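# Shelve shaker and pepper bottle in cabinet, close left door

## Task

Put the spice shaker and the pepper bottle upright inside the cabinet above the worktop, then close the cabinet's left door; at the end no part of the robot may be in contact with that door.

## Robot and tools

Robot: two arms, left_arm and right_arm, each with six joints and a two-finger gripper. Wherever numbers are listed per joint (in rows and in results), each arm's joints come in this order: waist, elbow, wrist yaw, shoulder, wrist pitch, wrist roll. Stated ranges in rad: waist -2.880 to 2.880, shoulder 0.000 to 3.142, elbow 0.000 to 3.019, wrist pitch -1.693 to 1.571, wrist yaw -1.571 to 1.571, wrist roll -2.094 to 2.094. A joint's real end may sit up to 0.084 rad either side of these.

Frames: the scene frame has its origin at table-top height, halfway between the two nominal bases. +x points out over the table, +z points up, and left_arm is on the +y side. Calibrated bases in the scene frame: left_arm (-0.035, +0.315, 0) m, right_arm (-0.016, -0.321, 0) m, each with an almost zero yaw. Each arm reports its hand position (m) and quaternion (wxyz) in its own base frame, and these can be off by a few cm. The gripper's fingers point along its +z axis and open along its y axis. end_effector_position is the point between the pads, about 1 cm short of the fingertips.

Row format, shared by execute_actions and move: one list of 14 numbers covering both arms, each in [-1, 1]. The order is left_arm's six joint numbers, then left opening, then right_arm's six joint numbers, then right opening. Joint numbers are offsets from the "Joint targets" as they stand when the action (or move) begins, not from the previous row. They are scaled so that 1.0 equals 1.264 rad for the waist, 1.32 for the shoulder, 1.276 for the elbow, 1.83 for wrist pitch, 6.358 for wrist yaw and 7.625 for wrist roll. Map these scales onto the row order above with care. The opening is absolute: +1 is fully open, -1 is shut. Sending 0 for a joint means 'stay at my targets', and the gripper number is always a command, so repeat the present value to leave a gripper alone.

execute_actions(actions, cameras): actions is a list of actions. Each action is a table of 1 to 15 rows. Each row lasts one step of 1/30 s, and the last row is held until the action's 15 steps are used. If a joint would end up more than 0.084 rad beyond its stated range, the action is rejected. If the first action fails that check, or any action is malformed, the whole call is rejected. An empty list returns the full state and images. cameras names which images come back: cam_left_wrist and cam_right_wrist, each 896x504. Leave it out for all cameras, or pass [] for none.

move(target, speed, blend, opening_speed, blocking, cameras): target is one row, or a list of up to 15 rows. Every row is an offset from the same starting Joint targets. speed is in rad/s, from 0.01 to 2, default 0.5, and applies to the joint that has the farthest to go. blend (rad) rounds corners at intermediate targets. opening_speed is at least 0.2 per second on the -1..1 scale, and a low value gives a gentle close. A move takes at least 0.5 s and at most 10 s. All joints travel together, with no avoidance of obstacles or of the other arm. The result adds a "move:" line with one of done, off_target (at rest but more than 0.035 rad from target), moving, held or fault, and possibly limits=held. blocking=false returns after about 0.5 s while the move continues.

wait(seconds 0 to 10) lets the scene run. stop brakes a running move. zoom_image(camera, region [x0,y0,x1,y1] in pixels, at most 504x504) enlarges part of a wrist camera's latest image. finished_scene(scene 1 or 2) ends the scene and cannot be undone; call it only once both objects stand in the cabinet and the door is shut.

Results: Joint positions (rad), plus the pad gap in m (0.094 when fully open). Joint velocities, shown as 'within noise' when nothing is moving. Joint targets are the base for your next offsets. Tool commands. grip_measured, on the same scale as your opening command. Joint torques, where positive means toward a larger angle; the 2nd and 5th numbers wrap around at ±28 N m. Other lines: "joint sent to its limit", "joint command not followed" (the clearance check altered targets), MOTOR HOT (85 °C), and OVER-TEMPERATURE FAULT (100 °C; that arm goes limp for 30 to 60 s or more).

Motion limits: each joint's target can only lead its measured angle by a fixed amount (waist 0.264, shoulder 0.32, elbow 0.276, wrist pitch 0.33, wrist yaw 0.701, wrist roll 1.97 rad). If a command would move the gripper more than 110 mm in one step, that arm's targets are pulled back. Large moves therefore need several actions, and very small ones may not start.

Gripping: for a firm hold, command about 0.05 below the grip_measured reading at touch, or 0.11 or more below for small or round items. Squeeze force is about 50 to 64 N per pad. To release, command well above grip_measured. To stop an arm pressing on something, command its targets back past its measured positions.

Avoid: dropping things, letting go of anything still moving, slamming the door, hitting or shoving hard, letting the arms collide, and knocking anything off the table (that fails the task). Also avoid long stretched-out holds or pushing against poses the arm cannot reach, which overheat the motors. Expect occasional small tugs on held parts.

Each tool is called after "Request:" by a JSON object that holds its "op" and its "data", one argument or row to a line.

## Session

Request:
{"op": "execute_actions", "data": {
  "actions": []
}}

Scene clock: 0.00 s.
left_arm: end_effector_position=(+0.8319, +0.3666, +0.1923) grip_measured=+1.000 end_effector_quat_wxyz=(+0.614, -0.565, +0.532, +0.147) | right_arm: end_effector_position=(+0.3306, +0.1896, +0.3872) grip_measured=+1.000 end_effector_quat_wxyz=(-0.426, +0.760, -0.437, -0.222)
Joint names: [waist, elbow, wrist yaw, shoulder, wrist pitch, wrist roll]
Joint positions: left_arm=[0.287 2.104 -0.742 2.366 -0.018 -0.773 0.094] | right_arm=[0.138 1.273 -0.978 1.149 -1.423 -1.816 0.094]
Joint velocities: within noise
Joint torques (N m): no reading
Motor temperatures (°C): left_arm=[29 26 24 29 26 25 25] | right_arm=[24 25 27 25 27 23 25]
Heat: left arm: hottest waist 29 °C; right arm: hottest wrist pitch 27 °C.
Joint targets: left_arm=[0.287 2.124 -0.742 2.383 -0.016 -0.773] | right_arm=[0.138 1.300 -0.978 1.149 -1.421 -1.815]
Tool commands: left_gripper/opening=+1.0 right_gripper/opening=+1.0

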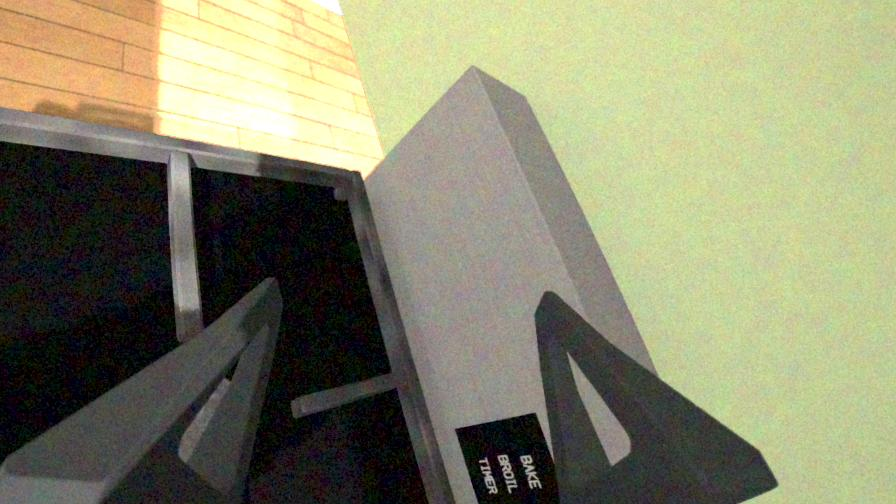

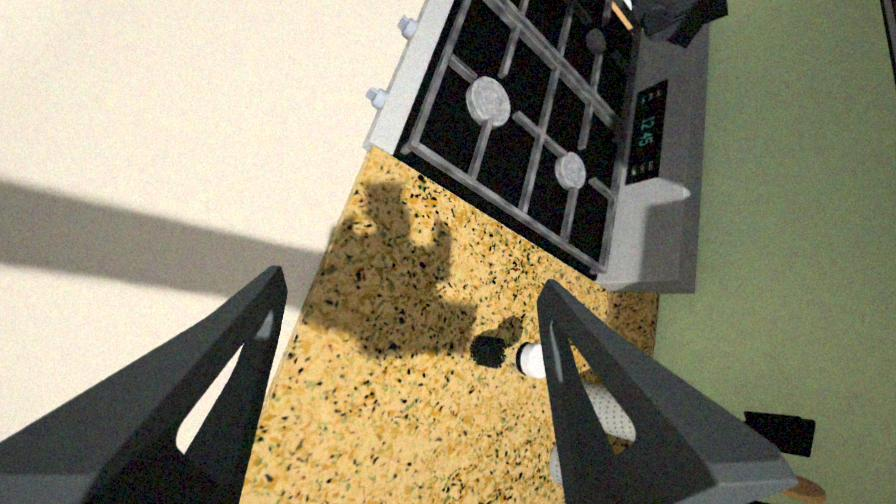

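Request:
{"op": "move", "data": {
  "target": [0,0,0,0,0,0,1, 0,0,0,0,0.33,0,1],
  "speed": 0.4
}}

Scene clock: 6.53 s.
left_arm: end_effector_position=(+0.8319, +0.3666, +0.1923) grip_measured=+1.000 end_effector_quat_wxyz=(+0.614, -0.565, +0.532, +0.147) | right_arm: end_effector_position=(+0.4133, +0.2011, +0.4402) grip_measured=+1.000 end_effector_quat_wxyz=(-0.564, +0.775, -0.286, -0.011)
Joint positions: left_arm=[0.287 2.104 -0.742 2.366 -0.018 -0.773 0.094] | right_arm=[0.138 1.273 -0.978 1.149 -0.833 -1.816 0.094]
Joint torques (N m): left_arm=[1.32 12.62 -0.1 -20.01 1.44 0.17] | right_arm=[0.32 14.16 -0.43 -7.53 1.96 0.18]
Joint targets: left_arm=[0.287 2.124 -0.742 2.383 -0.016 -0.773] | right_arm=[0.138 1.300 -0.978 1.149 -0.817 -1.815]
move: done
camera_calibration:
cam_right_wrist: T_world_to_cam=[[0.328999, 0.200909, 0.922711, -0.593577], [0.419286, -0.90659, 0.0478995, 0.00780912], [0.846144, 0.371121, -0.382505, -0.12938], [0, 0, 0, 1]]

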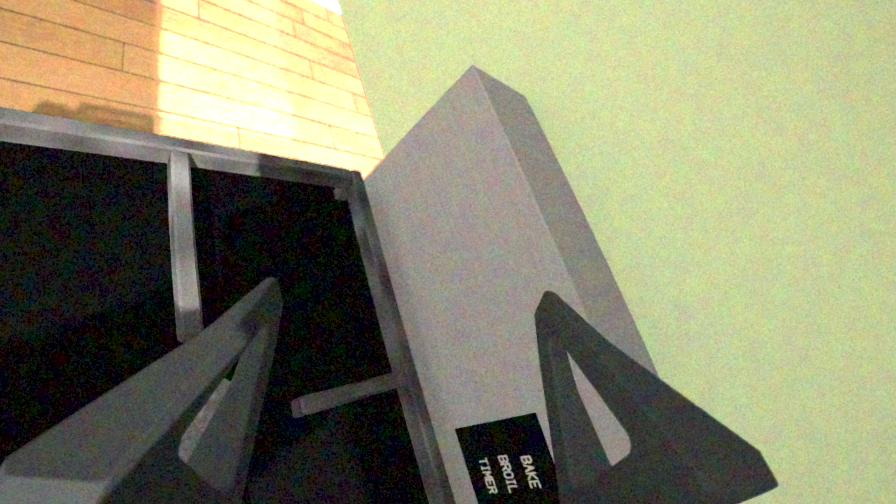

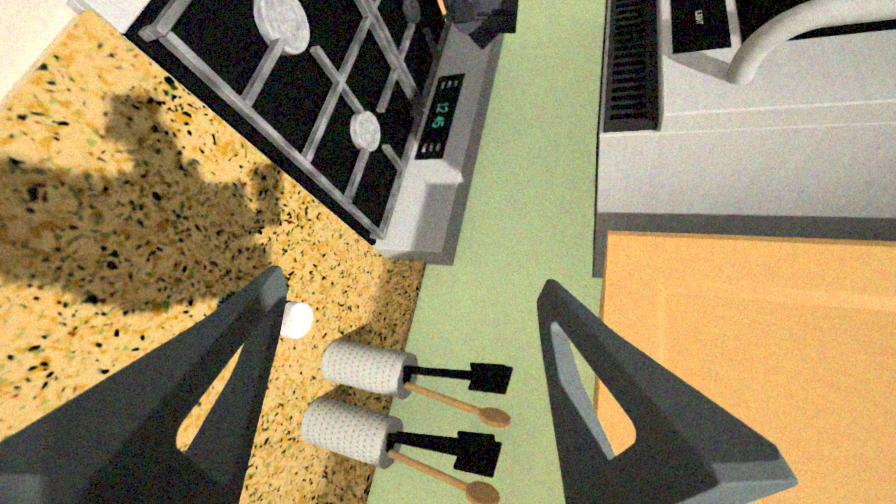

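Request:
{"op": "move", "data": {
  "target": [0,0,0,0,0,0,1, 0,0,0,0,0.33,0,1],
  "speed": 0.4,
  "cameras": ["cam_right_wrist"]
}}

Scene clock: 9.03 s.
left_arm: end_effector_position=(+0.8319, +0.3666, +0.1923) grip_measured=+1.000 end_effector_quat_wxyz=(+0.614, -0.565, +0.532, +0.147) | right_arm: end_effector_position=(+0.4530, +0.2066, +0.5328) grip_measured=+1.000 end_effector_quat_wxyz=(-0.654, +0.720, -0.107, +0.205)
Joint positions: left_arm=[0.287 2.104 -0.742 2.366 -0.018 -0.773 0.094] | right_arm=[0.138 1.273 -0.978 1.149 -0.23 -1.816 0.094]
Joint torques (N m): left_arm=[1.2 12.64 -0.11 -19.9 1.48 0.18] | right_arm=[-0.15 14.56 -0.11 -7.88 2.32 0.17]
Joint targets: left_arm=[0.287 2.124 -0.742 2.383 -0.016 -0.773] | right_arm=[0.138 1.300 -0.978 1.149 -0.213 -1.815]
move: done
camera_calibration:
cam_right_wrist: T_world_to_cam=[[-0.250783, 0.120117, 0.960562, -0.434038], [0.341754, -0.917394, 0.203944, -0.0540517], [0.905711, 0.379421, 0.189016, -0.462837], [0, 0, 0, 1]]
Images, in order: cam_right_wrist.

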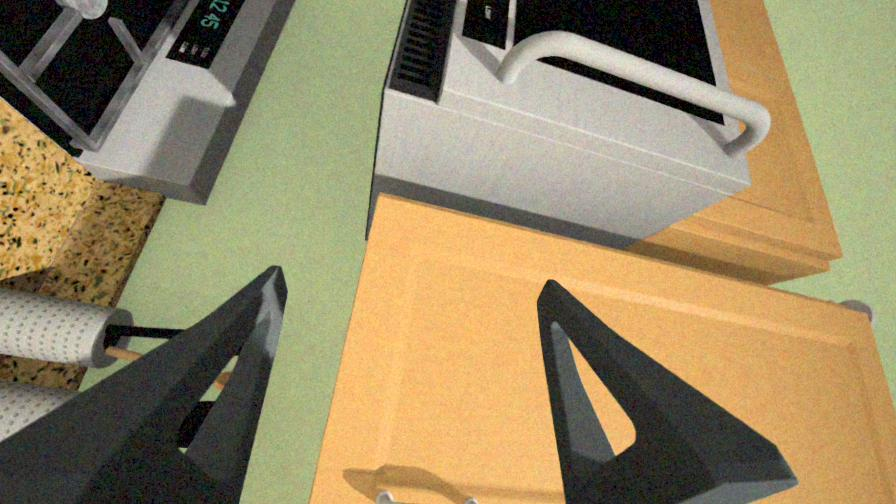

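Request:
{"op": "move", "data": {
  "target": [0,0,0,0,0,0,1, 0,-0.2735,0,-0.2644,0,0,1],
  "speed": 0.5,
  "cameras": ["cam_right_wrist"]
}}

Request:
{"op": "move", "data": {
  "target": [0,0,0.1,0,0,0,1, 0,0,0.1,0,0,0,1],
  "speed": 0.6,
  "cameras": ["cam_right_wrist"]
}}

Scene clock: 11.87 s.
Motor temperatures (°C): left_arm=[29 28 24 34 26 24 25] | right_arm=[23 28 27 25 27 23 25]
Heat: left arm: hottest shoulder 34 °C; right arm: hottest elbow 28 °C.
move: done
camera_calibration:
cam_right_wrist: T_world_to_cam=[[-0.275021, 0.11674, 0.954324, -0.412501], [0.336523, -0.918123, 0.209292, -0.0212825], [0.90062, 0.378712, 0.213218, -0.35114], [0, 0, 0, 1]]
Images, in order: cam_right_wrist.

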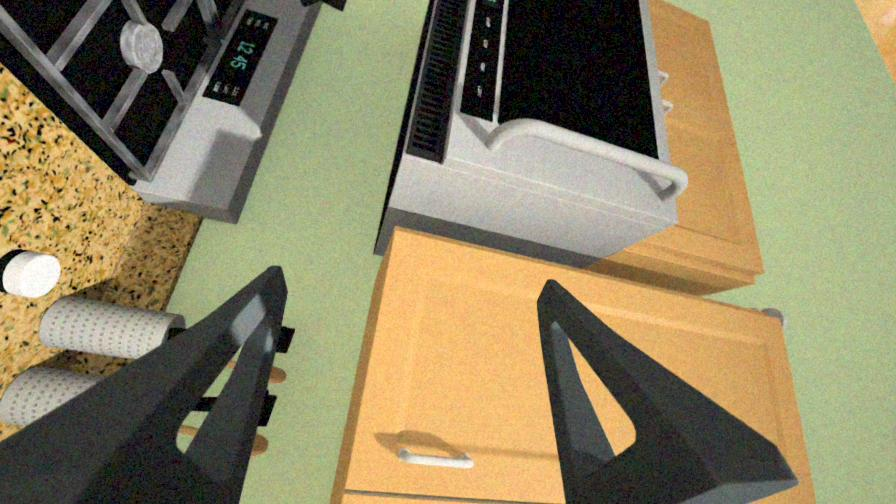

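Scene clock: 13.53 s.
left_arm: end_effector_position=(+0.9003, +0.2851, +0.1801) grip_measured=+1.000 end_effector_quat_wxyz=(+0.593, -0.431, +0.672, -0.102) | right_arm: end_effector_position=(+0.4101, +0.1156, +0.4883) grip_measured=+1.000 end_effector_quat_wxyz=(-0.541, +0.665, -0.308, +0.412)
Joint positions: left_arm=[0.287 2.104 -0.109 2.366 -0.018 -0.773 0.094] | right_arm=[0.138 0.956 -0.346 0.808 -0.228 -1.816 0.094]
Joint torques (N m): left_arm=[1.55 12.83 0.05 -20.13 1.65 0.18] | right_arm=[0.09 11.48 0.12 -3.66 2.32 0.15]
Joint targets: left_arm=[0.287 2.124 -0.106 2.383 -0.016 -0.773] | right_arm=[0.138 0.951 -0.343 0.800 -0.213 -1.815]
move: done
camera_calibration:
cam_right_wrist: T_world_to_cam=[[-0.145048, 0.303189, 0.941827, -0.446474], [-0.267098, -0.928551, 0.257781, 0.110858], [0.952691, -0.21417, 0.215666, -0.344742], [0, 0, 0, 1]]
Images, in order: cam_right_wrist.

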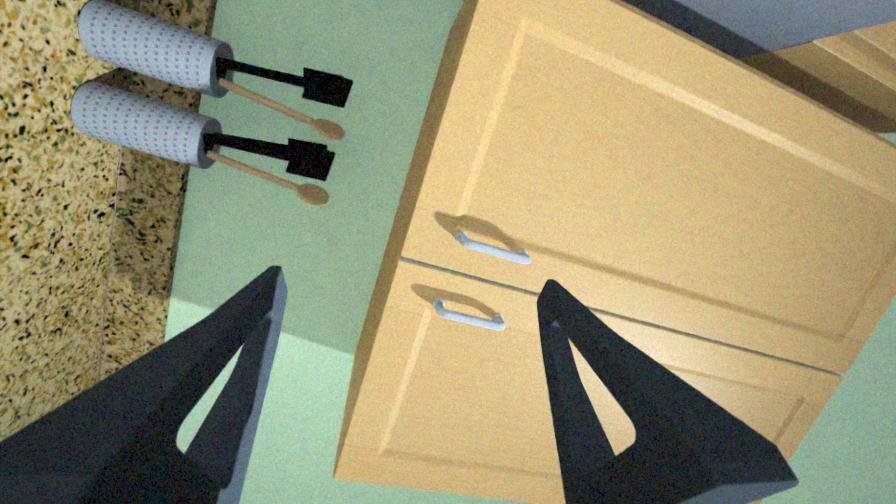

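Request:
{"op": "move", "data": {
  "target": [0,0,0,0,0,0,1, 0,0,0.0544,0,0,0.2382,1],
  "speed": 0.9,
  "cameras": ["cam_right_wrist"]
}}

Scene clock: 19.17 s.
left_arm: end_effector_position=(+0.9003, +0.2850, +0.1801) grip_measured=+1.000 end_effector_quat_wxyz=(+0.593, -0.431, +0.672, -0.102) | right_arm: end_effector_position=(+0.4283, +0.0593, +0.4875) grip_measured=+1.000 end_effector_quat_wxyz=(+0.677, -0.054, +0.733, +0.044)
Joint positions: left_arm=[0.287 2.104 -0.108 2.366 -0.018 -0.773 0.094] | right_arm=[0.138 0.956 0 0.808 -0.228 -0.009 0.094]
Joint torques (N m): left_arm=[1.2 12.85 0.03 -20.01 1.72 0.18] | right_arm=[-0.15 11.67 0.13 -4.95 2.37 0.19]
Joint targets: left_arm=[0.287 2.124 -0.106 2.383 -0.016 -0.773] | right_arm=[0.138 0.951 0.003 0.800 -0.213 0.001]
move: done
camera_calibration:
cam_right_wrist: T_world_to_cam=[[0.0900571, -0.986237, 0.138658, -0.0587508], [-0.728345, -0.160175, -0.666226, 0.66602], [0.679266, -0.0409925, -0.732746, 0.195262], [0, 0, 0, 1]]
Images, in order: cam_right_wrist.

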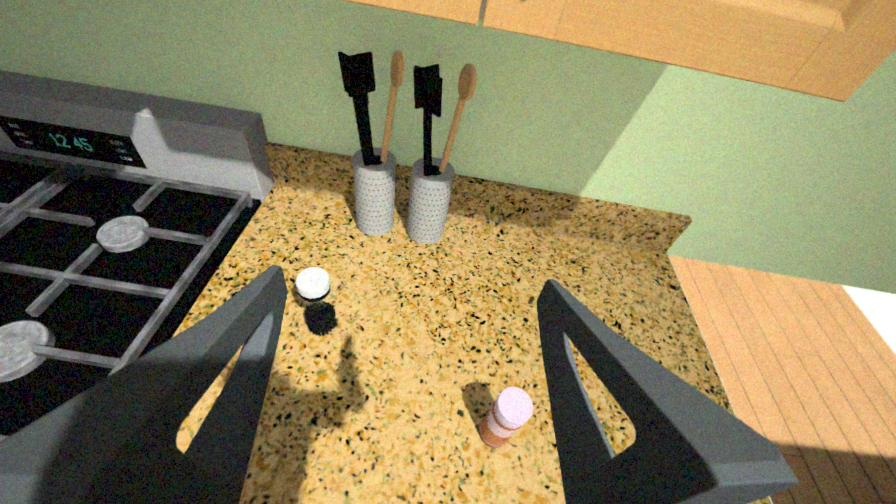

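Request:
{"op": "zoom_image", "data": {
  "camera": "cam_right_wrist",
  "region": [270, 240, 400, 360]
}}

Request:
{"op": "zoom_image", "data": {
  "camera": "cam_right_wrist",
  "region": [440, 360, 580, 470]
}}

Scaled by 3.877 from the camera's 896x504 image, which has a finer 1280x720 frame.

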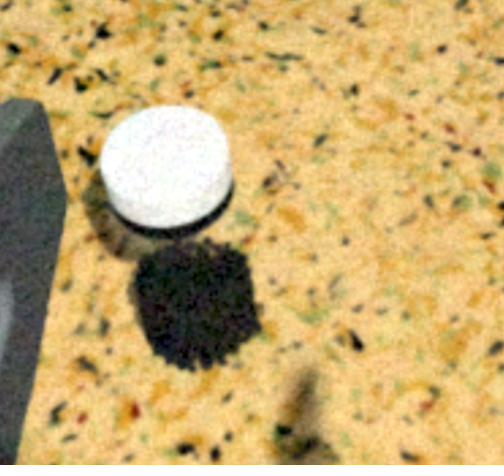

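Scaled by 3.600 from the camera's 896x504 image, which has a finer 1280x720 frame.

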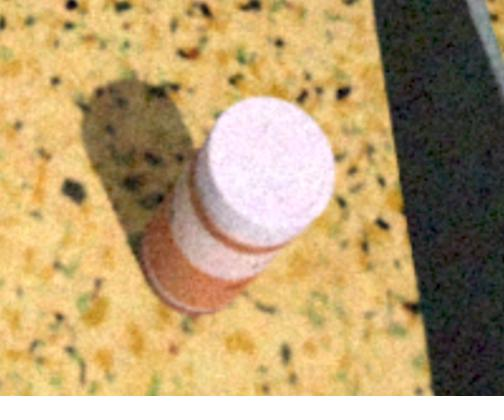

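Request:
{"op": "move", "data": {
  "target": [0,0,0,0,0,0,1, 0,0,0,0,0.31,0,1],
  "speed": 0.6,
  "cameras": ["cam_right_wrist"]
}}

Scene clock: 22.60 s.
left_arm: end_effector_position=(+0.9003, +0.2850, +0.1801) grip_measured=+1.000 end_effector_quat_wxyz=(+0.593, -0.431, +0.672, -0.102) | right_arm: end_effector_position=(+0.4010, +0.0555, +0.6220) grip_measured=+1.000 end_effector_quat_wxyz=(+0.854, -0.038, +0.515, +0.056)
Joint positions: left_arm=[0.287 2.104 -0.108 2.366 -0.018 -0.773 0.094] | right_arm=[0.138 0.956 0 0.808 0.338 -0.008 0.094]
Joint torques (N m): left_arm=[1.08 12.85 0.05 -20.19 1.65 0.18] | right_arm=[0.15 11.18 0.15 -3.19 2.39 0.16]
Joint targets: left_arm=[0.287 2.124 -0.106 2.383 -0.016 -0.773] | right_arm=[0.138 0.951 0.003 0.800 0.354 0.001]
move: done
camera_calibration:
cam_right_wrist: T_world_to_cam=[[0.0240119, -0.995544, 0.0911933, -0.022173], [-0.259611, -0.0942997, -0.961098, 0.727028], [0.965415, -0.000597063, -0.260719, -0.098405], [0, 0, 0, 1]]
Images, in order: cam_right_wrist.

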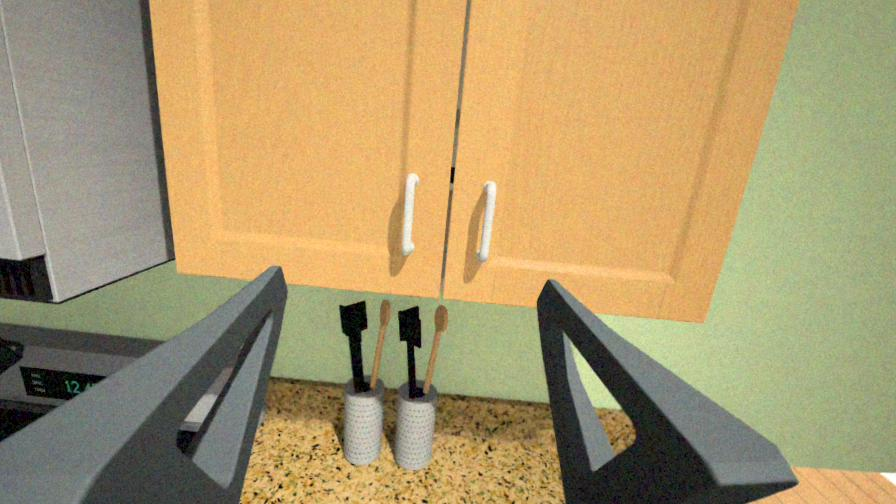

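Request:
{"op": "move", "data": {
  "target": [
    [0,-0.4107,0.0167,-0.2902,0,0.1014,1, 0,0,0,0,0,0,1],
    [0,-0.7633,0.0167,-0.6689,0,0.1014,1, 0,0,0,0,0,0,1],
    [0,-0.9201,0.0167,-0.9947,0,0.1014,1, 0,0,0,0,0,0,1]
  ],
  "speed": 0.6,
  "blend": [0.1,0.1,0]
}}

Scene clock: 28.40 s.
left_arm: end_effector_position=(+0.5006, +0.1479, +0.4262) grip_measured=+1.000 end_effector_quat_wxyz=(+0.657, -0.111, +0.740, +0.093) | right_arm: end_effector_position=(+0.4010, +0.0555, +0.6220) grip_measured=+1.000 end_effector_quat_wxyz=(+0.854, -0.038, +0.515, +0.056)
Joint positions: left_arm=[0.287 0.963 -0.002 1.065 -0.018 -0.009 0.094] | right_arm=[0.138 0.956 0 0.808 0.338 -0.008 0.094]
Joint torques (N m): left_arm=[1.44 10.25 0.08 -5.25 1.65 0.21] | right_arm=[0.09 11.26 0.18 -3.96 2.15 0.19]
Joint targets: left_arm=[0.287 0.950 0.000 1.069 -0.016 0.000] | right_arm=[0.138 0.951 0.003 0.800 0.354 0.001]
move: done
camera_calibration:
cam_left_wrist: T_world_to_cam=[[0.227921, -0.959681, 0.164512, -0.057257], [-0.710824, -0.279467, -0.645467, 0.693321], [0.665418, 0.0301766, -0.74586, 0.105313], [0, 0, 0, 1]]
cam_right_wrist: T_world_to_cam=[[0.0240119, -0.995544, 0.0911933, -0.022173], [-0.259611, -0.0942997, -0.961098, 0.727028], [0.965415, -0.000597063, -0.260719, -0.098405], [0, 0, 0, 1]]

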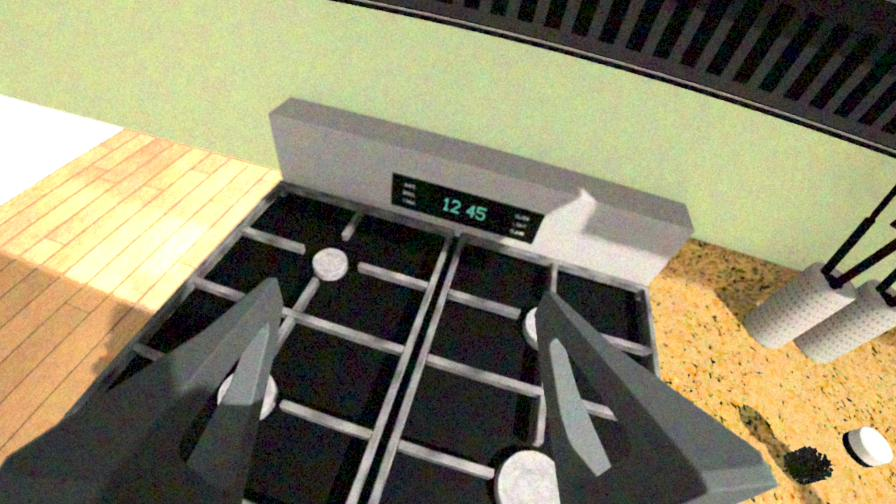

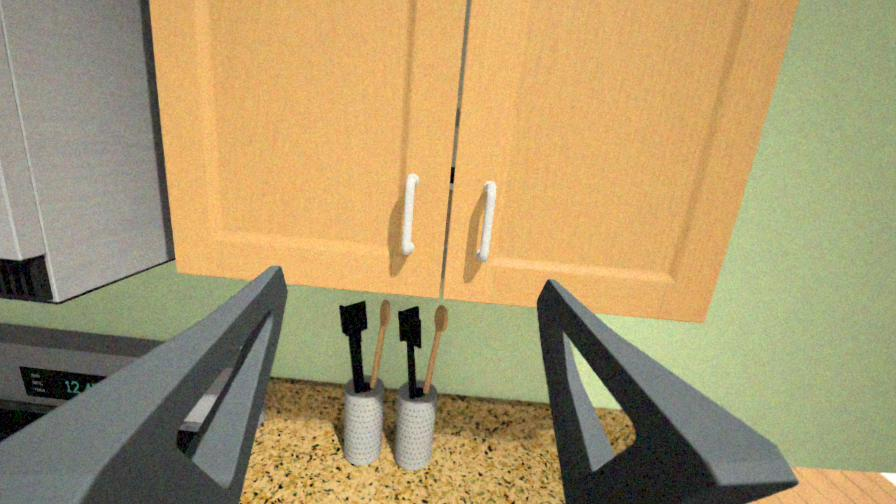

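Request:
{"op": "move", "data": {
  "target": [0,0,0,0,0,0,1, 0.0624,0.4413,0.0336,0.3549,-0.3191,0.001,0.1],
  "speed": 0.5,
  "opening_speed": 1.0
}}

Scene clock: 30.97 s.
left_arm: end_effector_position=(+0.5006, +0.1479, +0.4262) grip_measured=+1.000 end_effector_quat_wxyz=(+0.657, -0.111, +0.740, +0.093) | right_arm: end_effector_position=(+0.5827, +0.0827, +0.5776) grip_measured=+0.103 end_effector_quat_wxyz=(+0.697, +0.001, +0.717, -0.006)
Joint positions: left_arm=[0.287 0.963 -0.002 1.065 -0.018 -0.009 0.094] | right_arm=[0.204 1.452 0.213 1.259 -0.221 -0.001 0.052]
Joint torques (N m): left_arm=[1.26 10.22 0.06 -5.07 1.61 0.22] | right_arm=[1.2 17.99 0.15 -9.35 1.4 0.19]
Joint targets: left_arm=[0.287 0.950 0.000 1.069 -0.016 0.000] | right_arm=[0.217 1.515 0.217 1.268 -0.230 0.008]
move: off_target (right_arm); right_arm: the elbow is farthest, 0.062 rad from its target
camera_calibration:
cam_left_wrist: T_world_to_cam=[[0.227921, -0.959681, 0.164512, -0.057257], [-0.710824, -0.279467, -0.645467, 0.693321], [0.665418, 0.0301766, -0.74586, 0.105313], [0, 0, 0, 1]]
cam_right_wrist: T_world_to_cam=[[-0.0640654, -0.988928, 0.133855, 0.0308022], [-0.70827, -0.0494335, -0.704209, 0.843409], [0.703029, -0.139921, -0.697261, 0.131159], [0, 0, 0, 1]]

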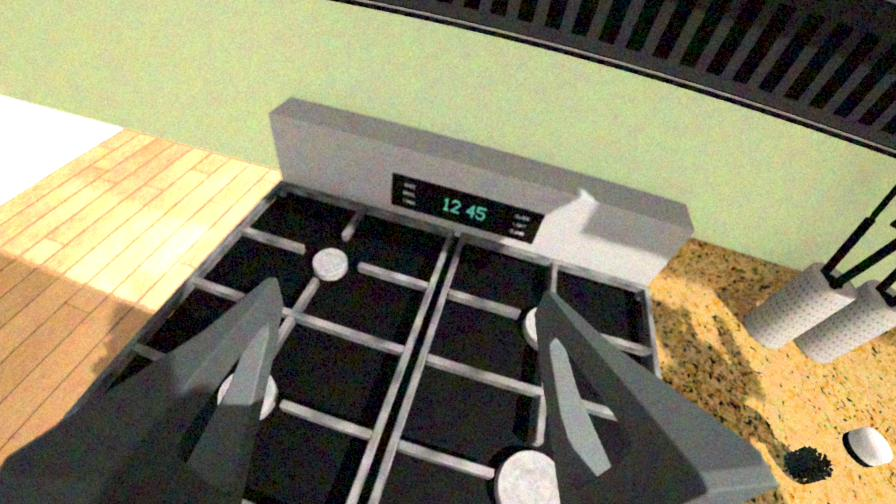

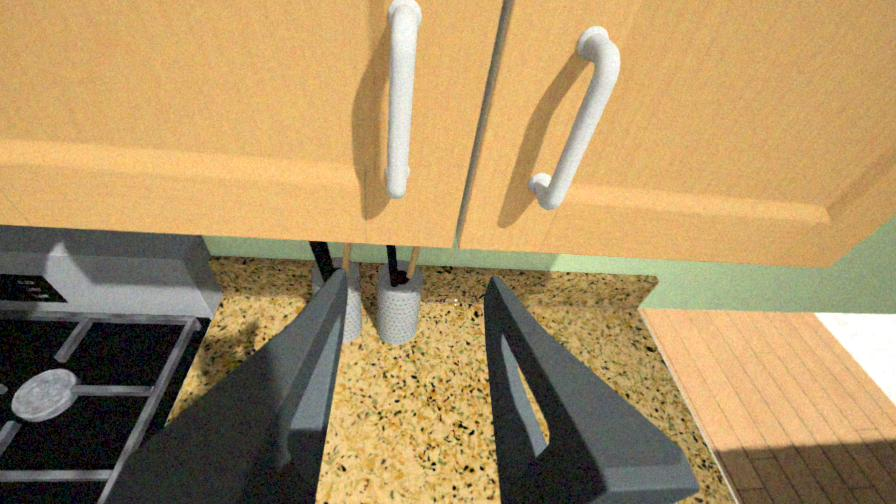

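Request:
{"op": "move", "data": {
  "target": [0,0,0,0,0,0,1, 0.0024,0.0799,0,0.0458,-0.012,0,0.1],
  "speed": 0.3,
  "cameras": ["cam_right_wrist"]
}}

Scene clock: 33.17 s.
left_arm: end_effector_position=(+0.5006, +0.1479, +0.4262) grip_measured=+1.000 end_effector_quat_wxyz=(+0.657, -0.111, +0.740, +0.093) | right_arm: end_effector_position=(+0.5987, +0.0872, +0.6037) grip_measured=+0.103 end_effector_quat_wxyz=(+0.706, +0.002, +0.708, -0.003)
Joint positions: left_arm=[0.287 0.963 -0.002 1.065 -0.018 -0.009 0.094] | right_arm=[0.206 1.552 0.213 1.312 -0.244 -0.001 0.052]
Joint torques (N m): left_arm=[1.2 10.22 0.08 -5.13 1.63 0.22] | right_arm=[0.73 17.85 0.16 -9.93 1.58 0.2]
Joint targets: left_arm=[0.287 0.950 0.000 1.069 -0.016 0.000] | right_arm=[0.220 1.616 0.217 1.329 -0.252 0.008]
move: off_target (right_arm); right_arm: the elbow is farthest, 0.065 rad from its target
camera_calibration:
cam_right_wrist: T_world_to_cam=[[-0.0654438, -0.989729, 0.127095, 0.0377277], [-0.690331, -0.0470634, -0.721961, 0.873137], [0.720528, -0.134986, -0.680161, 0.11756], [0, 0, 0, 1]]
Images, in order: cam_right_wrist.

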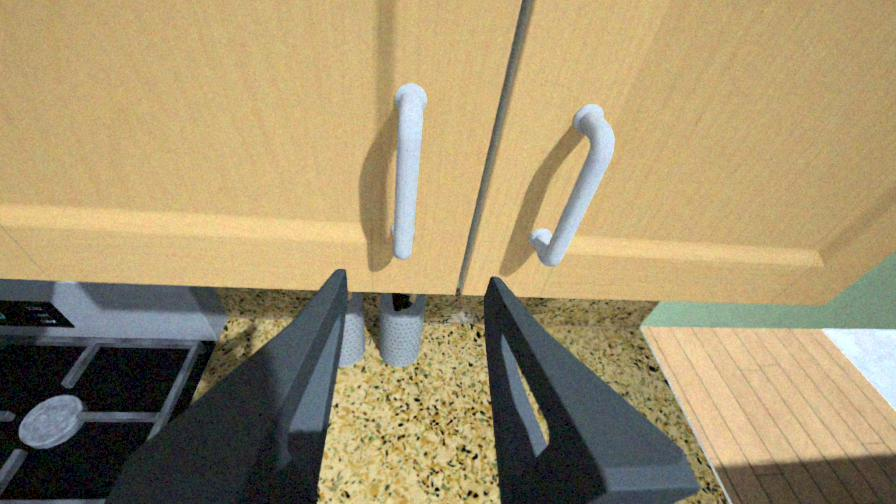

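Request:
{"op": "move", "data": {
  "target": [0,0,0,0,0,0,1, -0.0356,0.1199,-0.0053,0.114,0,0,0.1],
  "speed": 0.2,
  "cameras": ["cam_right_wrist"]
}}

Scene clock: 35.30 s.
left_arm: end_effector_position=(+0.5006, +0.1479, +0.4262) grip_measured=+1.000 end_effector_quat_wxyz=(+0.657, -0.111, +0.740, +0.093) | right_arm: end_effector_position=(+0.6572, +0.0924, +0.6054) grip_measured=+0.103 end_effector_quat_wxyz=(+0.707, -0.001, +0.708, +0.000)
Joint positions: left_arm=[0.287 0.963 -0.002 1.065 -0.018 -0.009 0.094] | right_arm=[0.188 1.706 0.187 1.464 -0.244 -0.001 0.052]
Joint torques (N m): left_arm=[1.14 10.29 0.08 -5.19 1.63 0.22] | right_arm=[-0.85 17.72 -0.19 -11.93 1.46 0.17]
Joint targets: left_arm=[0.287 0.950 0.000 1.069 -0.016 0.000] | right_arm=[0.175 1.769 0.183 1.480 -0.252 0.008]
move: off_target (right_arm); right_arm: the elbow is farthest, 0.063 rad from its target
camera_calibration:
cam_right_wrist: T_world_to_cam=[[-0.0562846, -0.990375, 0.12645, 0.0408801], [-0.68824, -0.0532653, -0.723525, 0.915092], [0.723296, -0.127752, -0.678618, 0.0738787], [0, 0, 0, 1]]
Images, in order: cam_right_wrist.

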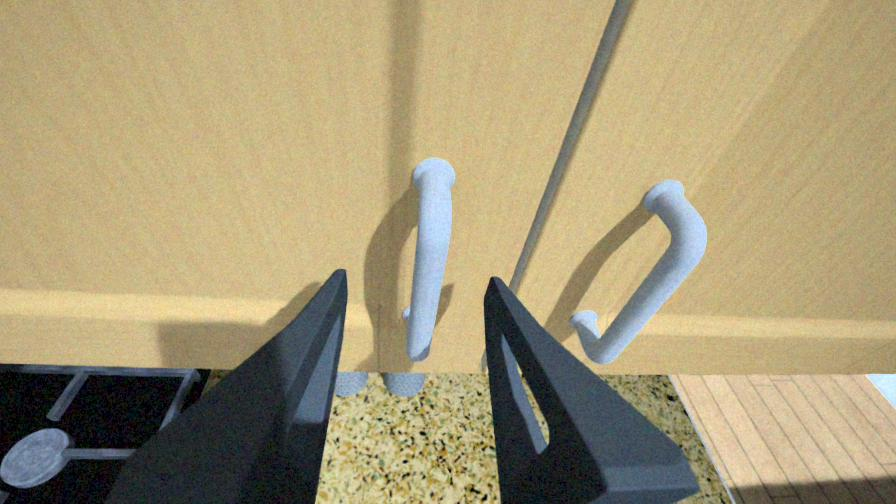

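Request:
{"op": "move", "data": {
  "target": [0,0,0,0,0,0,1, 0,0,0,0,0,0,-0.9],
  "speed": 0.2,
  "opening_speed": 0.6,
  "cameras": ["cam_right_wrist"]
}}

Scene clock: 37.53 s.
left_arm: end_effector_position=(+0.5006, +0.1479, +0.4262) grip_measured=+1.000 end_effector_quat_wxyz=(+0.657, -0.111, +0.740, +0.093) | right_arm: end_effector_position=(+0.6572, +0.0919, +0.6053) grip_measured=-0.810 end_effector_quat_wxyz=(+0.706, -0.001, +0.708, +0.000)
Joint positions: left_arm=[0.287 0.963 -0.002 1.065 -0.018 -0.009 0.094] | right_arm=[0.188 1.706 0.186 1.464 -0.244 0 0.009]
Joint torques (N m): left_arm=[1.2 10.26 0.08 -5.13 1.66 0.22] | right_arm=[-0.79 18.04 -0.15 -12.28 1.54 0.15]
Joint targets: left_arm=[0.287 0.950 0.000 1.069 -0.016 0.000] | right_arm=[0.175 1.769 0.183 1.480 -0.252 0.008]
move: off_target (right_arm); right_arm: the elbow is farthest, 0.063 rad from its target
camera_calibration:
cam_right_wrist: T_world_to_cam=[[-0.0566156, -0.990393, 0.126164, 0.0408567], [-0.688532, -0.0527775, -0.723283, 0.915051], [0.722993, -0.127817, -0.678929, 0.0741034], [0, 0, 0, 1]]
Images, in order: cam_right_wrist.

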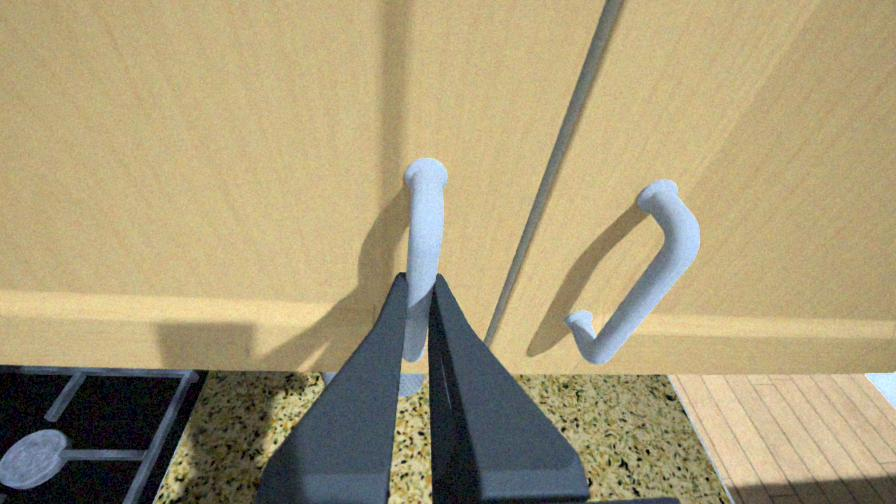

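Request:
{"op": "move", "data": {
  "target": [0,0,0,0,0,0,1, 0.0848,-0.1426,0.0308,-0.0999,0.0083,0,-0.9],
  "speed": 0.15,
  "cameras": ["cam_right_wrist"]
}}

Scene clock: 40.33 s.
left_arm: end_effector_position=(+0.5006, +0.1479, +0.4262) grip_measured=+1.000 end_effector_quat_wxyz=(+0.657, -0.111, +0.740, +0.093) | right_arm: end_effector_position=(+0.6124, +0.1040, +0.6045) grip_measured=-0.814 end_effector_quat_wxyz=(+0.706, +0.036, +0.706, -0.037)
Joint positions: left_arm=[0.287 0.963 -0.002 1.065 -0.018 -0.009 0.094] | right_arm=[0.27 1.606 0.373 1.369 -0.237 0 0.009]
Joint torques (N m): left_arm=[1.2 10.26 0.07 -5.25 1.62 0.21] | right_arm=[1.38 9.96 0.22 -13.68 1.69 0.19]
Motor temperatures (°C): left_arm=[29 32 24 35 26 24 25] | right_arm=[23 33 26 26 27 23 25]
Heat: left arm: hottest shoulder 35 °C; right arm: hottest elbow 33 °C.
Joint targets: left_arm=[0.287 0.950 0.000 1.069 -0.016 0.000] | right_arm=[0.282 1.587 0.379 1.348 -0.237 0.008]
move: done
camera_calibration:
cam_right_wrist: T_world_to_cam=[[-0.159785, -0.979078, 0.125998, 0.112496], [-0.689441, 0.0193334, -0.724084, 0.87774], [0.706499, -0.202565, -0.678105, 0.124868], [0, 0, 0, 1]]
Images, in order: cam_right_wrist.

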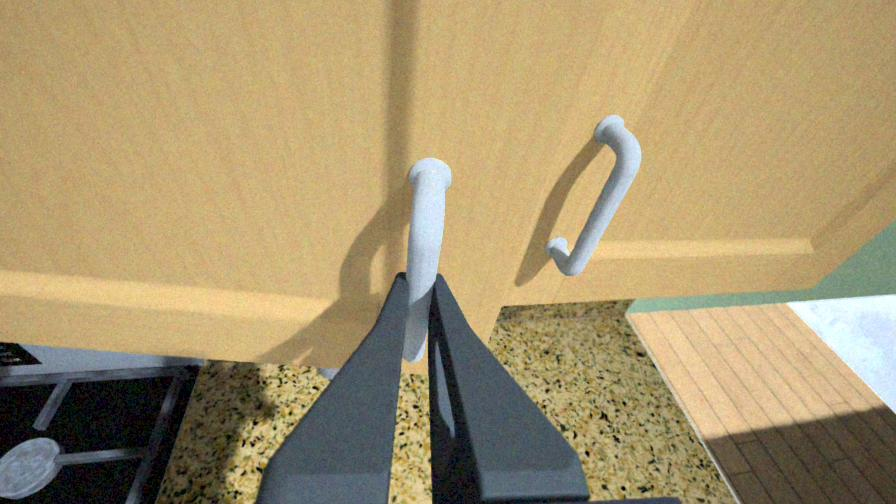

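Request:
{"op": "move", "data": {
  "target": [
    [0,0,0,0,0,0,1, 0.0886,-0.0687,0.0342,-0.0636,0.0015,0,-0.9],
    [0,0,0,0,0,0,1, 0.1953,-0.0929,0.0719,-0.0908,-0.0013,0,-0.9],
    [0,0,0,0,0,0,1, 0.3081,-0.0875,0.1108,-0.0846,-0.0005,0,-0.9]
  ],
  "speed": 0.3,
  "blend": [0.05,0.05,0],
  "cameras": ["cam_right_wrist"]
}}

Scene clock: 43.53 s.
left_arm: end_effector_position=(+0.5006, +0.1479, +0.4262) grip_measured=+1.000 end_effector_quat_wxyz=(+0.657, -0.111, +0.740, +0.093) | right_arm: end_effector_position=(+0.4852, +0.1913, +0.6040) grip_measured=-0.816 end_effector_quat_wxyz=(+0.697, +0.137, +0.692, -0.132)
Joint positions: left_arm=[0.287 0.963 -0.002 1.065 -0.018 -0.009 0.094] | right_arm=[0.666 1.495 1.05 1.255 -0.229 0 0.009]
Joint torques (N m): left_arm=[1.26 10.22 0.07 -5.3 1.61 0.21] | right_arm=[0.32 9.52 1.48 -11.05 0.99 0.15]
Joint targets: left_arm=[0.287 0.950 0.000 1.069 -0.016 0.000] | right_arm=[0.672 1.476 1.084 1.236 -0.237 0.008]
move: done
camera_calibration:
cam_right_wrist: T_world_to_cam=[[-0.42528, -0.897625, 0.115787, 0.297091], [-0.650397, 0.21414, -0.728785, 0.734614], [0.629381, -0.385245, -0.674882, 0.302537], [0, 0, 0, 1]]
Images, in order: cam_right_wrist.

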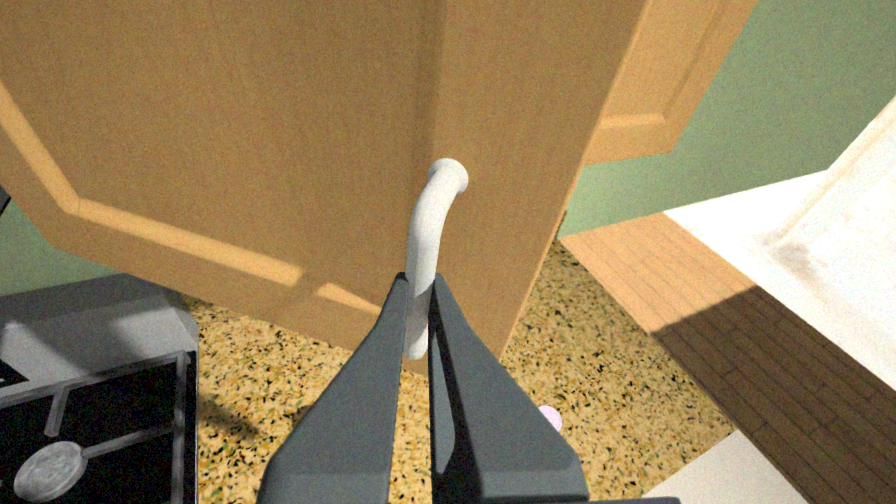

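Request:
{"op": "move", "data": {
  "target": [
    [0,0,0,0,0,0,1, 0.1209,0.0674,0.0322,0.0588,0.0047,0,-0.9],
    [0,0,0,0,0,0,1, 0.2048,0.1248,0.0489,0.1050,0.0067,0,-0.9],
    [0,0,0,0,0,0,1, 0.2682,0.1777,0.0505,0.1489,0.007,0,-0.9],
    [0,0,0,0,0,0,1, 0.3051,0.2256,0.0453,0.1927,0.0052,0,-0.9]
  ],
  "speed": 0.3,
  "blend": [0.05,0.05,0.05,0]
}}

Scene clock: 47.30 s.
left_arm: end_effector_position=(+0.5006, +0.1479, +0.4262) grip_measured=+1.000 end_effector_quat_wxyz=(+0.657, -0.111, +0.740, +0.093) | right_arm: end_effector_position=(+0.4154, +0.3715, +0.6045) grip_measured=-0.835 end_effector_quat_wxyz=(+0.699, +0.123, +0.695, -0.114)
Joint positions: left_arm=[0.287 0.963 -0.002 1.065 -0.018 -0.009 0.094] | right_arm=[1.038 1.708 1.375 1.472 -0.223 0 0.008]
Joint torques (N m): left_arm=[1.2 10.24 0.08 -5.25 1.65 0.21] | right_arm=[1.73 16.5 -0.14 -11.22 1.07 0.19]
Joint targets: left_arm=[0.287 0.950 0.000 1.069 -0.016 0.000] | right_arm=[1.058 1.764 1.372 1.490 -0.228 0.008]
move: off_target (right_arm); blend cut to 0.0401 rad at target 2, 0.0306 rad at target 3; right_arm: the elbow is farthest, 0.056 rad from its target
camera_calibration:
cam_left_wrist: T_world_to_cam=[[0.227921, -0.959681, 0.164512, -0.057257], [-0.710824, -0.279467, -0.645467, 0.693321], [0.665418, 0.0301766, -0.74586, 0.105313], [0, 0, 0, 1]]
cam_right_wrist: T_world_to_cam=[[-0.38318, -0.916755, 0.112846, 0.420511], [-0.660911, 0.186774, -0.726851, 0.664385], [0.645267, -0.353096, -0.677461, 0.399257], [0, 0, 0, 1]]

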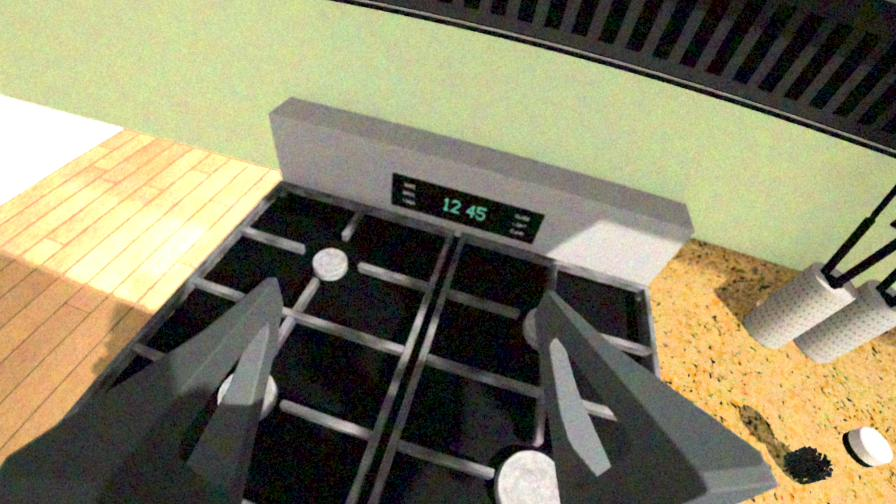

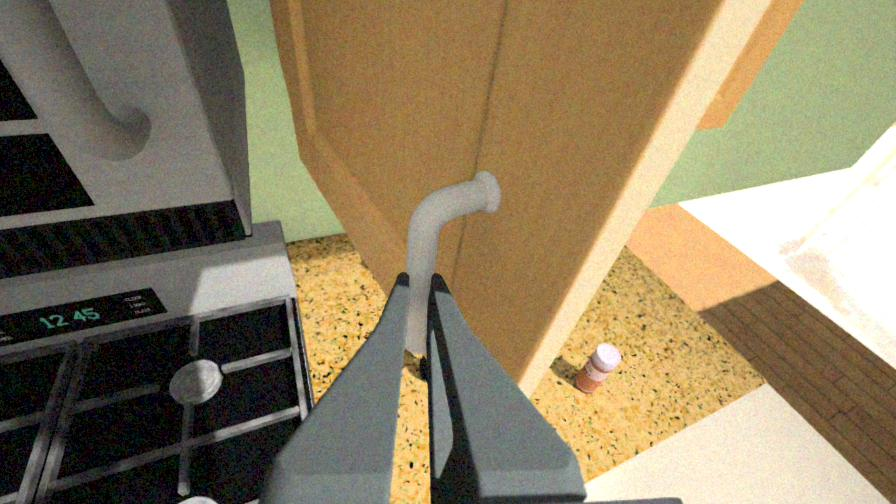

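Request:
{"op": "move", "data": {
  "target": [
    [0,0,0,0,0,0,1, 0,0,0,0,0,0,-0.5],
    [0,0,0,0,0,0,1, 0.103,0,0.0204,0,0,0,-0.5]
  ],
  "speed": 0.3,
  "opening_speed": 1.0
}}

Scene clock: 49.70 s.
left_arm: end_effector_position=(+0.5006, +0.1479, +0.4262) grip_measured=+1.000 end_effector_quat_wxyz=(+0.657, -0.111, +0.740, +0.093) | right_arm: end_effector_position=(+0.3516, +0.4077, +0.6043) grip_measured=-0.503 end_effector_quat_wxyz=(+0.699, +0.115, +0.697, -0.106)
Joint positions: left_arm=[0.287 0.963 -0.002 1.065 -0.018 -0.009 0.094] | right_arm=[1.184 1.708 1.497 1.472 -0.223 0 0.023]
Joint torques (N m): left_arm=[1.08 10.28 0.08 -5.13 1.62 0.22] | right_arm=[0.21 16.73 0.15 -11.22 1.17 0.21]
Joint targets: left_arm=[0.287 0.950 0.000 1.069 -0.016 0.000] | right_arm=[1.188 1.764 1.501 1.490 -0.228 0.008]
move: off_target (right_arm); right_arm: the elbow is farthest, 0.056 rad from its target
camera_calibration:
cam_left_wrist: T_world_to_cam=[[0.227921, -0.959681, 0.164512, -0.057257], [-0.710824, -0.279467, -0.645467, 0.693321], [0.665418, 0.0301766, -0.74586, 0.105313], [0, 0, 0, 1]]
cam_right_wrist: T_world_to_cam=[[-0.361219, -0.925642, 0.112726, 0.425219], [-0.666195, 0.171589, -0.725769, 0.622689], [0.65246, -0.337259, -0.67864, 0.444705], [0, 0, 0, 1]]

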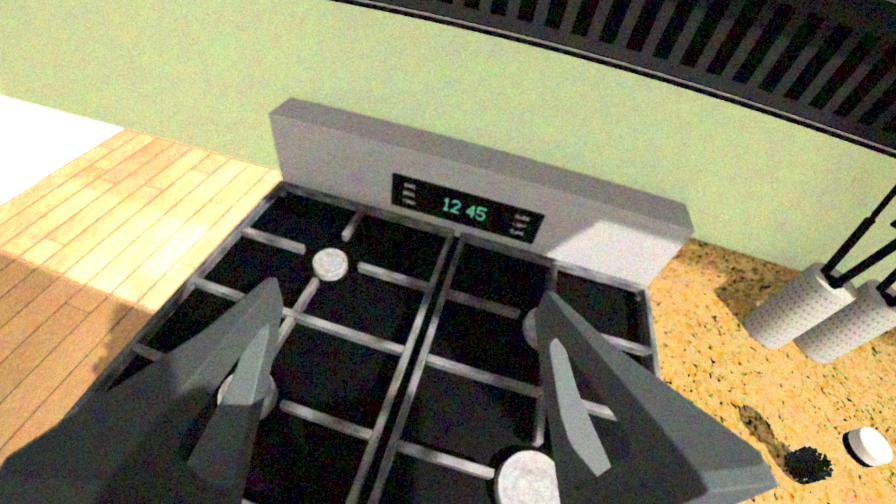

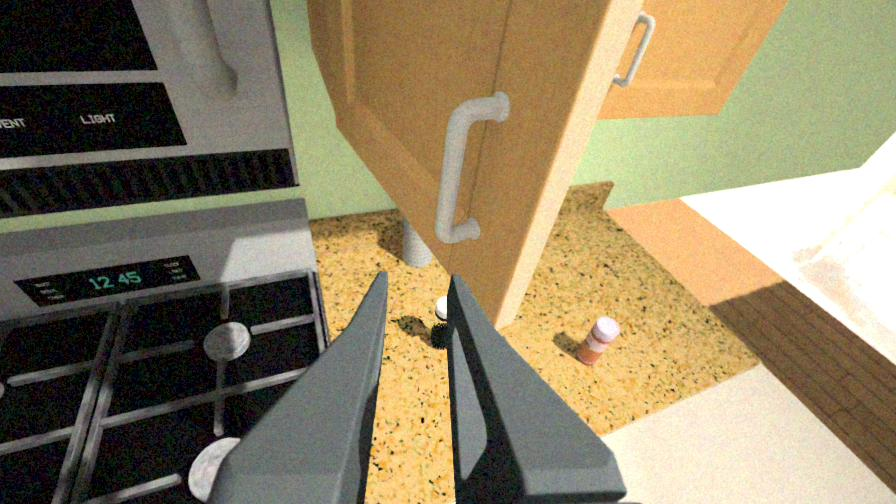

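Request:
{"op": "move", "data": {
  "target": [
    [0,0,0,0,0,0,1, 0,-0.7594,0,-0.0264,0.4852,0,0.5],
    [0,0,0,0,0,0,1, -0.9953,-0.9906,-0.2361,-0.1061,0.5071,0,0.5]
  ],
  "speed": 0.8,
  "blend": [0.25,0],
  "opening_speed": 1.0
}}

Scene clock: 56.23 s.
left_arm: end_effector_position=(+0.5006, +0.1479, +0.4262) grip_measured=+1.000 end_effector_quat_wxyz=(+0.657, -0.111, +0.740, +0.093) | right_arm: end_effector_position=(+0.5011, -0.0321, +0.1798) grip_measured=+0.497 end_effector_quat_wxyz=(+0.639, +0.025, +0.768, -0.021)
Joint positions: left_arm=[0.287 0.963 -0.002 1.065 -0.018 -0.009 0.094] | right_arm=[-0.062 0.504 0.004 1.368 0.681 0 0.07]
Joint torques (N m): left_arm=[1.03 10.28 0.09 -5.25 1.68 0.22] | right_arm=[-0.03 8.36 -0.13 -9.64 2.61 0.19]
Joint targets: left_arm=[0.287 0.950 0.000 1.069 -0.016 0.000] | right_arm=[-0.070 0.500 0.000 1.350 0.700 0.008]
move: done
camera_calibration:
cam_left_wrist: T_world_to_cam=[[0.227921, -0.959681, 0.164512, -0.057257], [-0.710824, -0.279467, -0.645467, 0.693321], [0.665418, 0.0301766, -0.74586, 0.105313], [0, 0, 0, 1]]
cam_right_wrist: T_world_to_cam=[[-0.0994794, -0.985951, 0.134182, -0.0170229], [-0.809113, 0.00166161, -0.58765, 0.530999], [0.579171, -0.167027, -0.797911, -0.0255176], [0, 0, 0, 1]]

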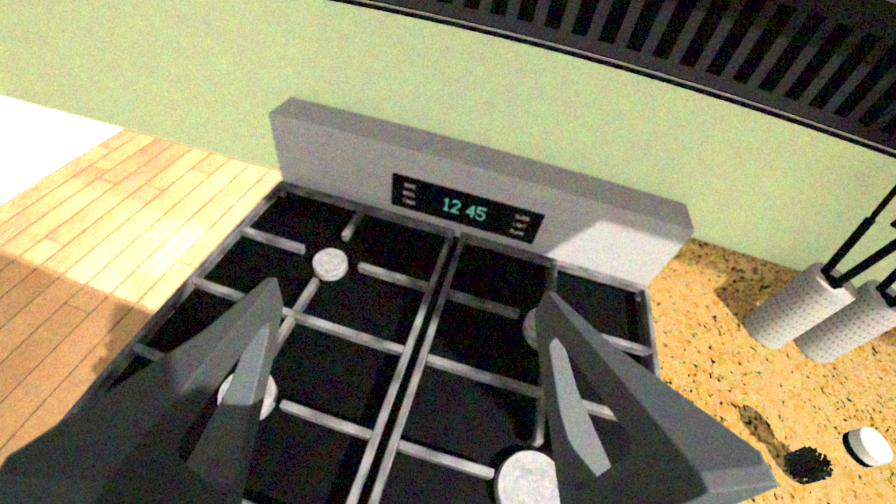

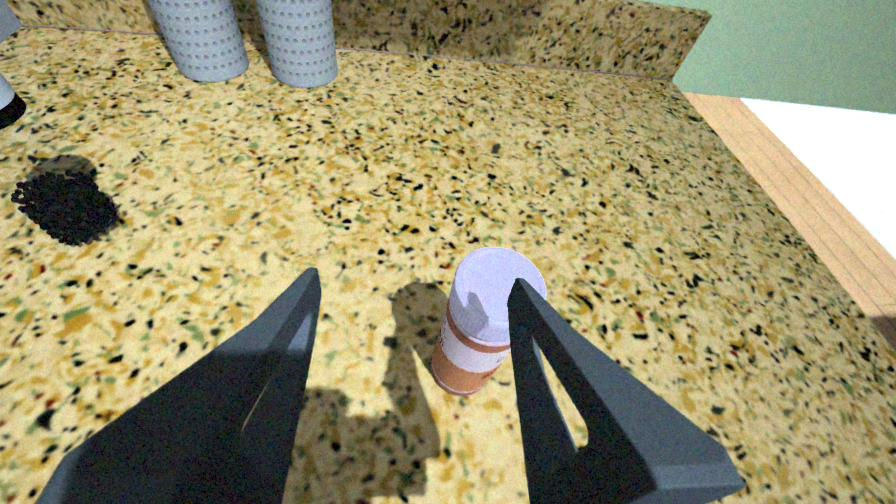

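Request:
{"op": "move", "data": {
  "target": [
    [0,0,0,0,0,0,1, -0.0736,0,0,0,0,0,1],
    [0,0,0,0,0,0,1, -0.0736,0.0705,0,0.3955,0.2923,0,1]
  ],
  "speed": [0.3, 0.35],
  "opening_speed": 1.0,
  "cameras": ["cam_right_wrist"]
}}

Scene clock: 59.70 s.
left_arm: end_effector_position=(+0.5006, +0.1479, +0.4262) grip_measured=+1.000 end_effector_quat_wxyz=(+0.657, -0.111, +0.740, +0.093) | right_arm: end_effector_position=(+0.5359, -0.0842, +0.0869) grip_measured=+0.997 end_effector_quat_wxyz=(+0.676, +0.058, +0.733, -0.053)
Joint positions: left_arm=[0.287 0.963 -0.002 1.065 -0.018 -0.009 0.094] | right_arm=[-0.154 0.56 0.003 1.857 1.217 0.001 0.094]
Joint torques (N m): left_arm=[1.32 10.29 0.07 -5.25 1.63 0.22] | right_arm=[0.21 7.68 -0.16 -11.05 2.56 0.23]
Joint targets: left_arm=[0.287 0.950 0.000 1.069 -0.016 0.000] | right_arm=[-0.163 0.590 0.000 1.872 1.235 0.008]
move: done
camera_calibration:
cam_right_wrist: T_world_to_cam=[[-0.202213, -0.970796, 0.129097, 0.00435444], [-0.742109, 0.0658757, -0.667035, 0.481061], [0.63905, -0.230686, -0.733757, -0.171546], [0, 0, 0, 1]]
Images, in order: cam_right_wrist.

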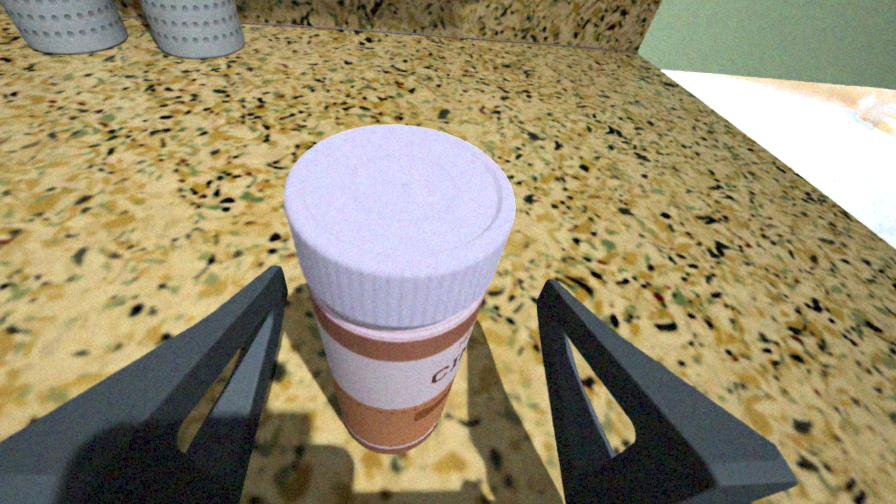

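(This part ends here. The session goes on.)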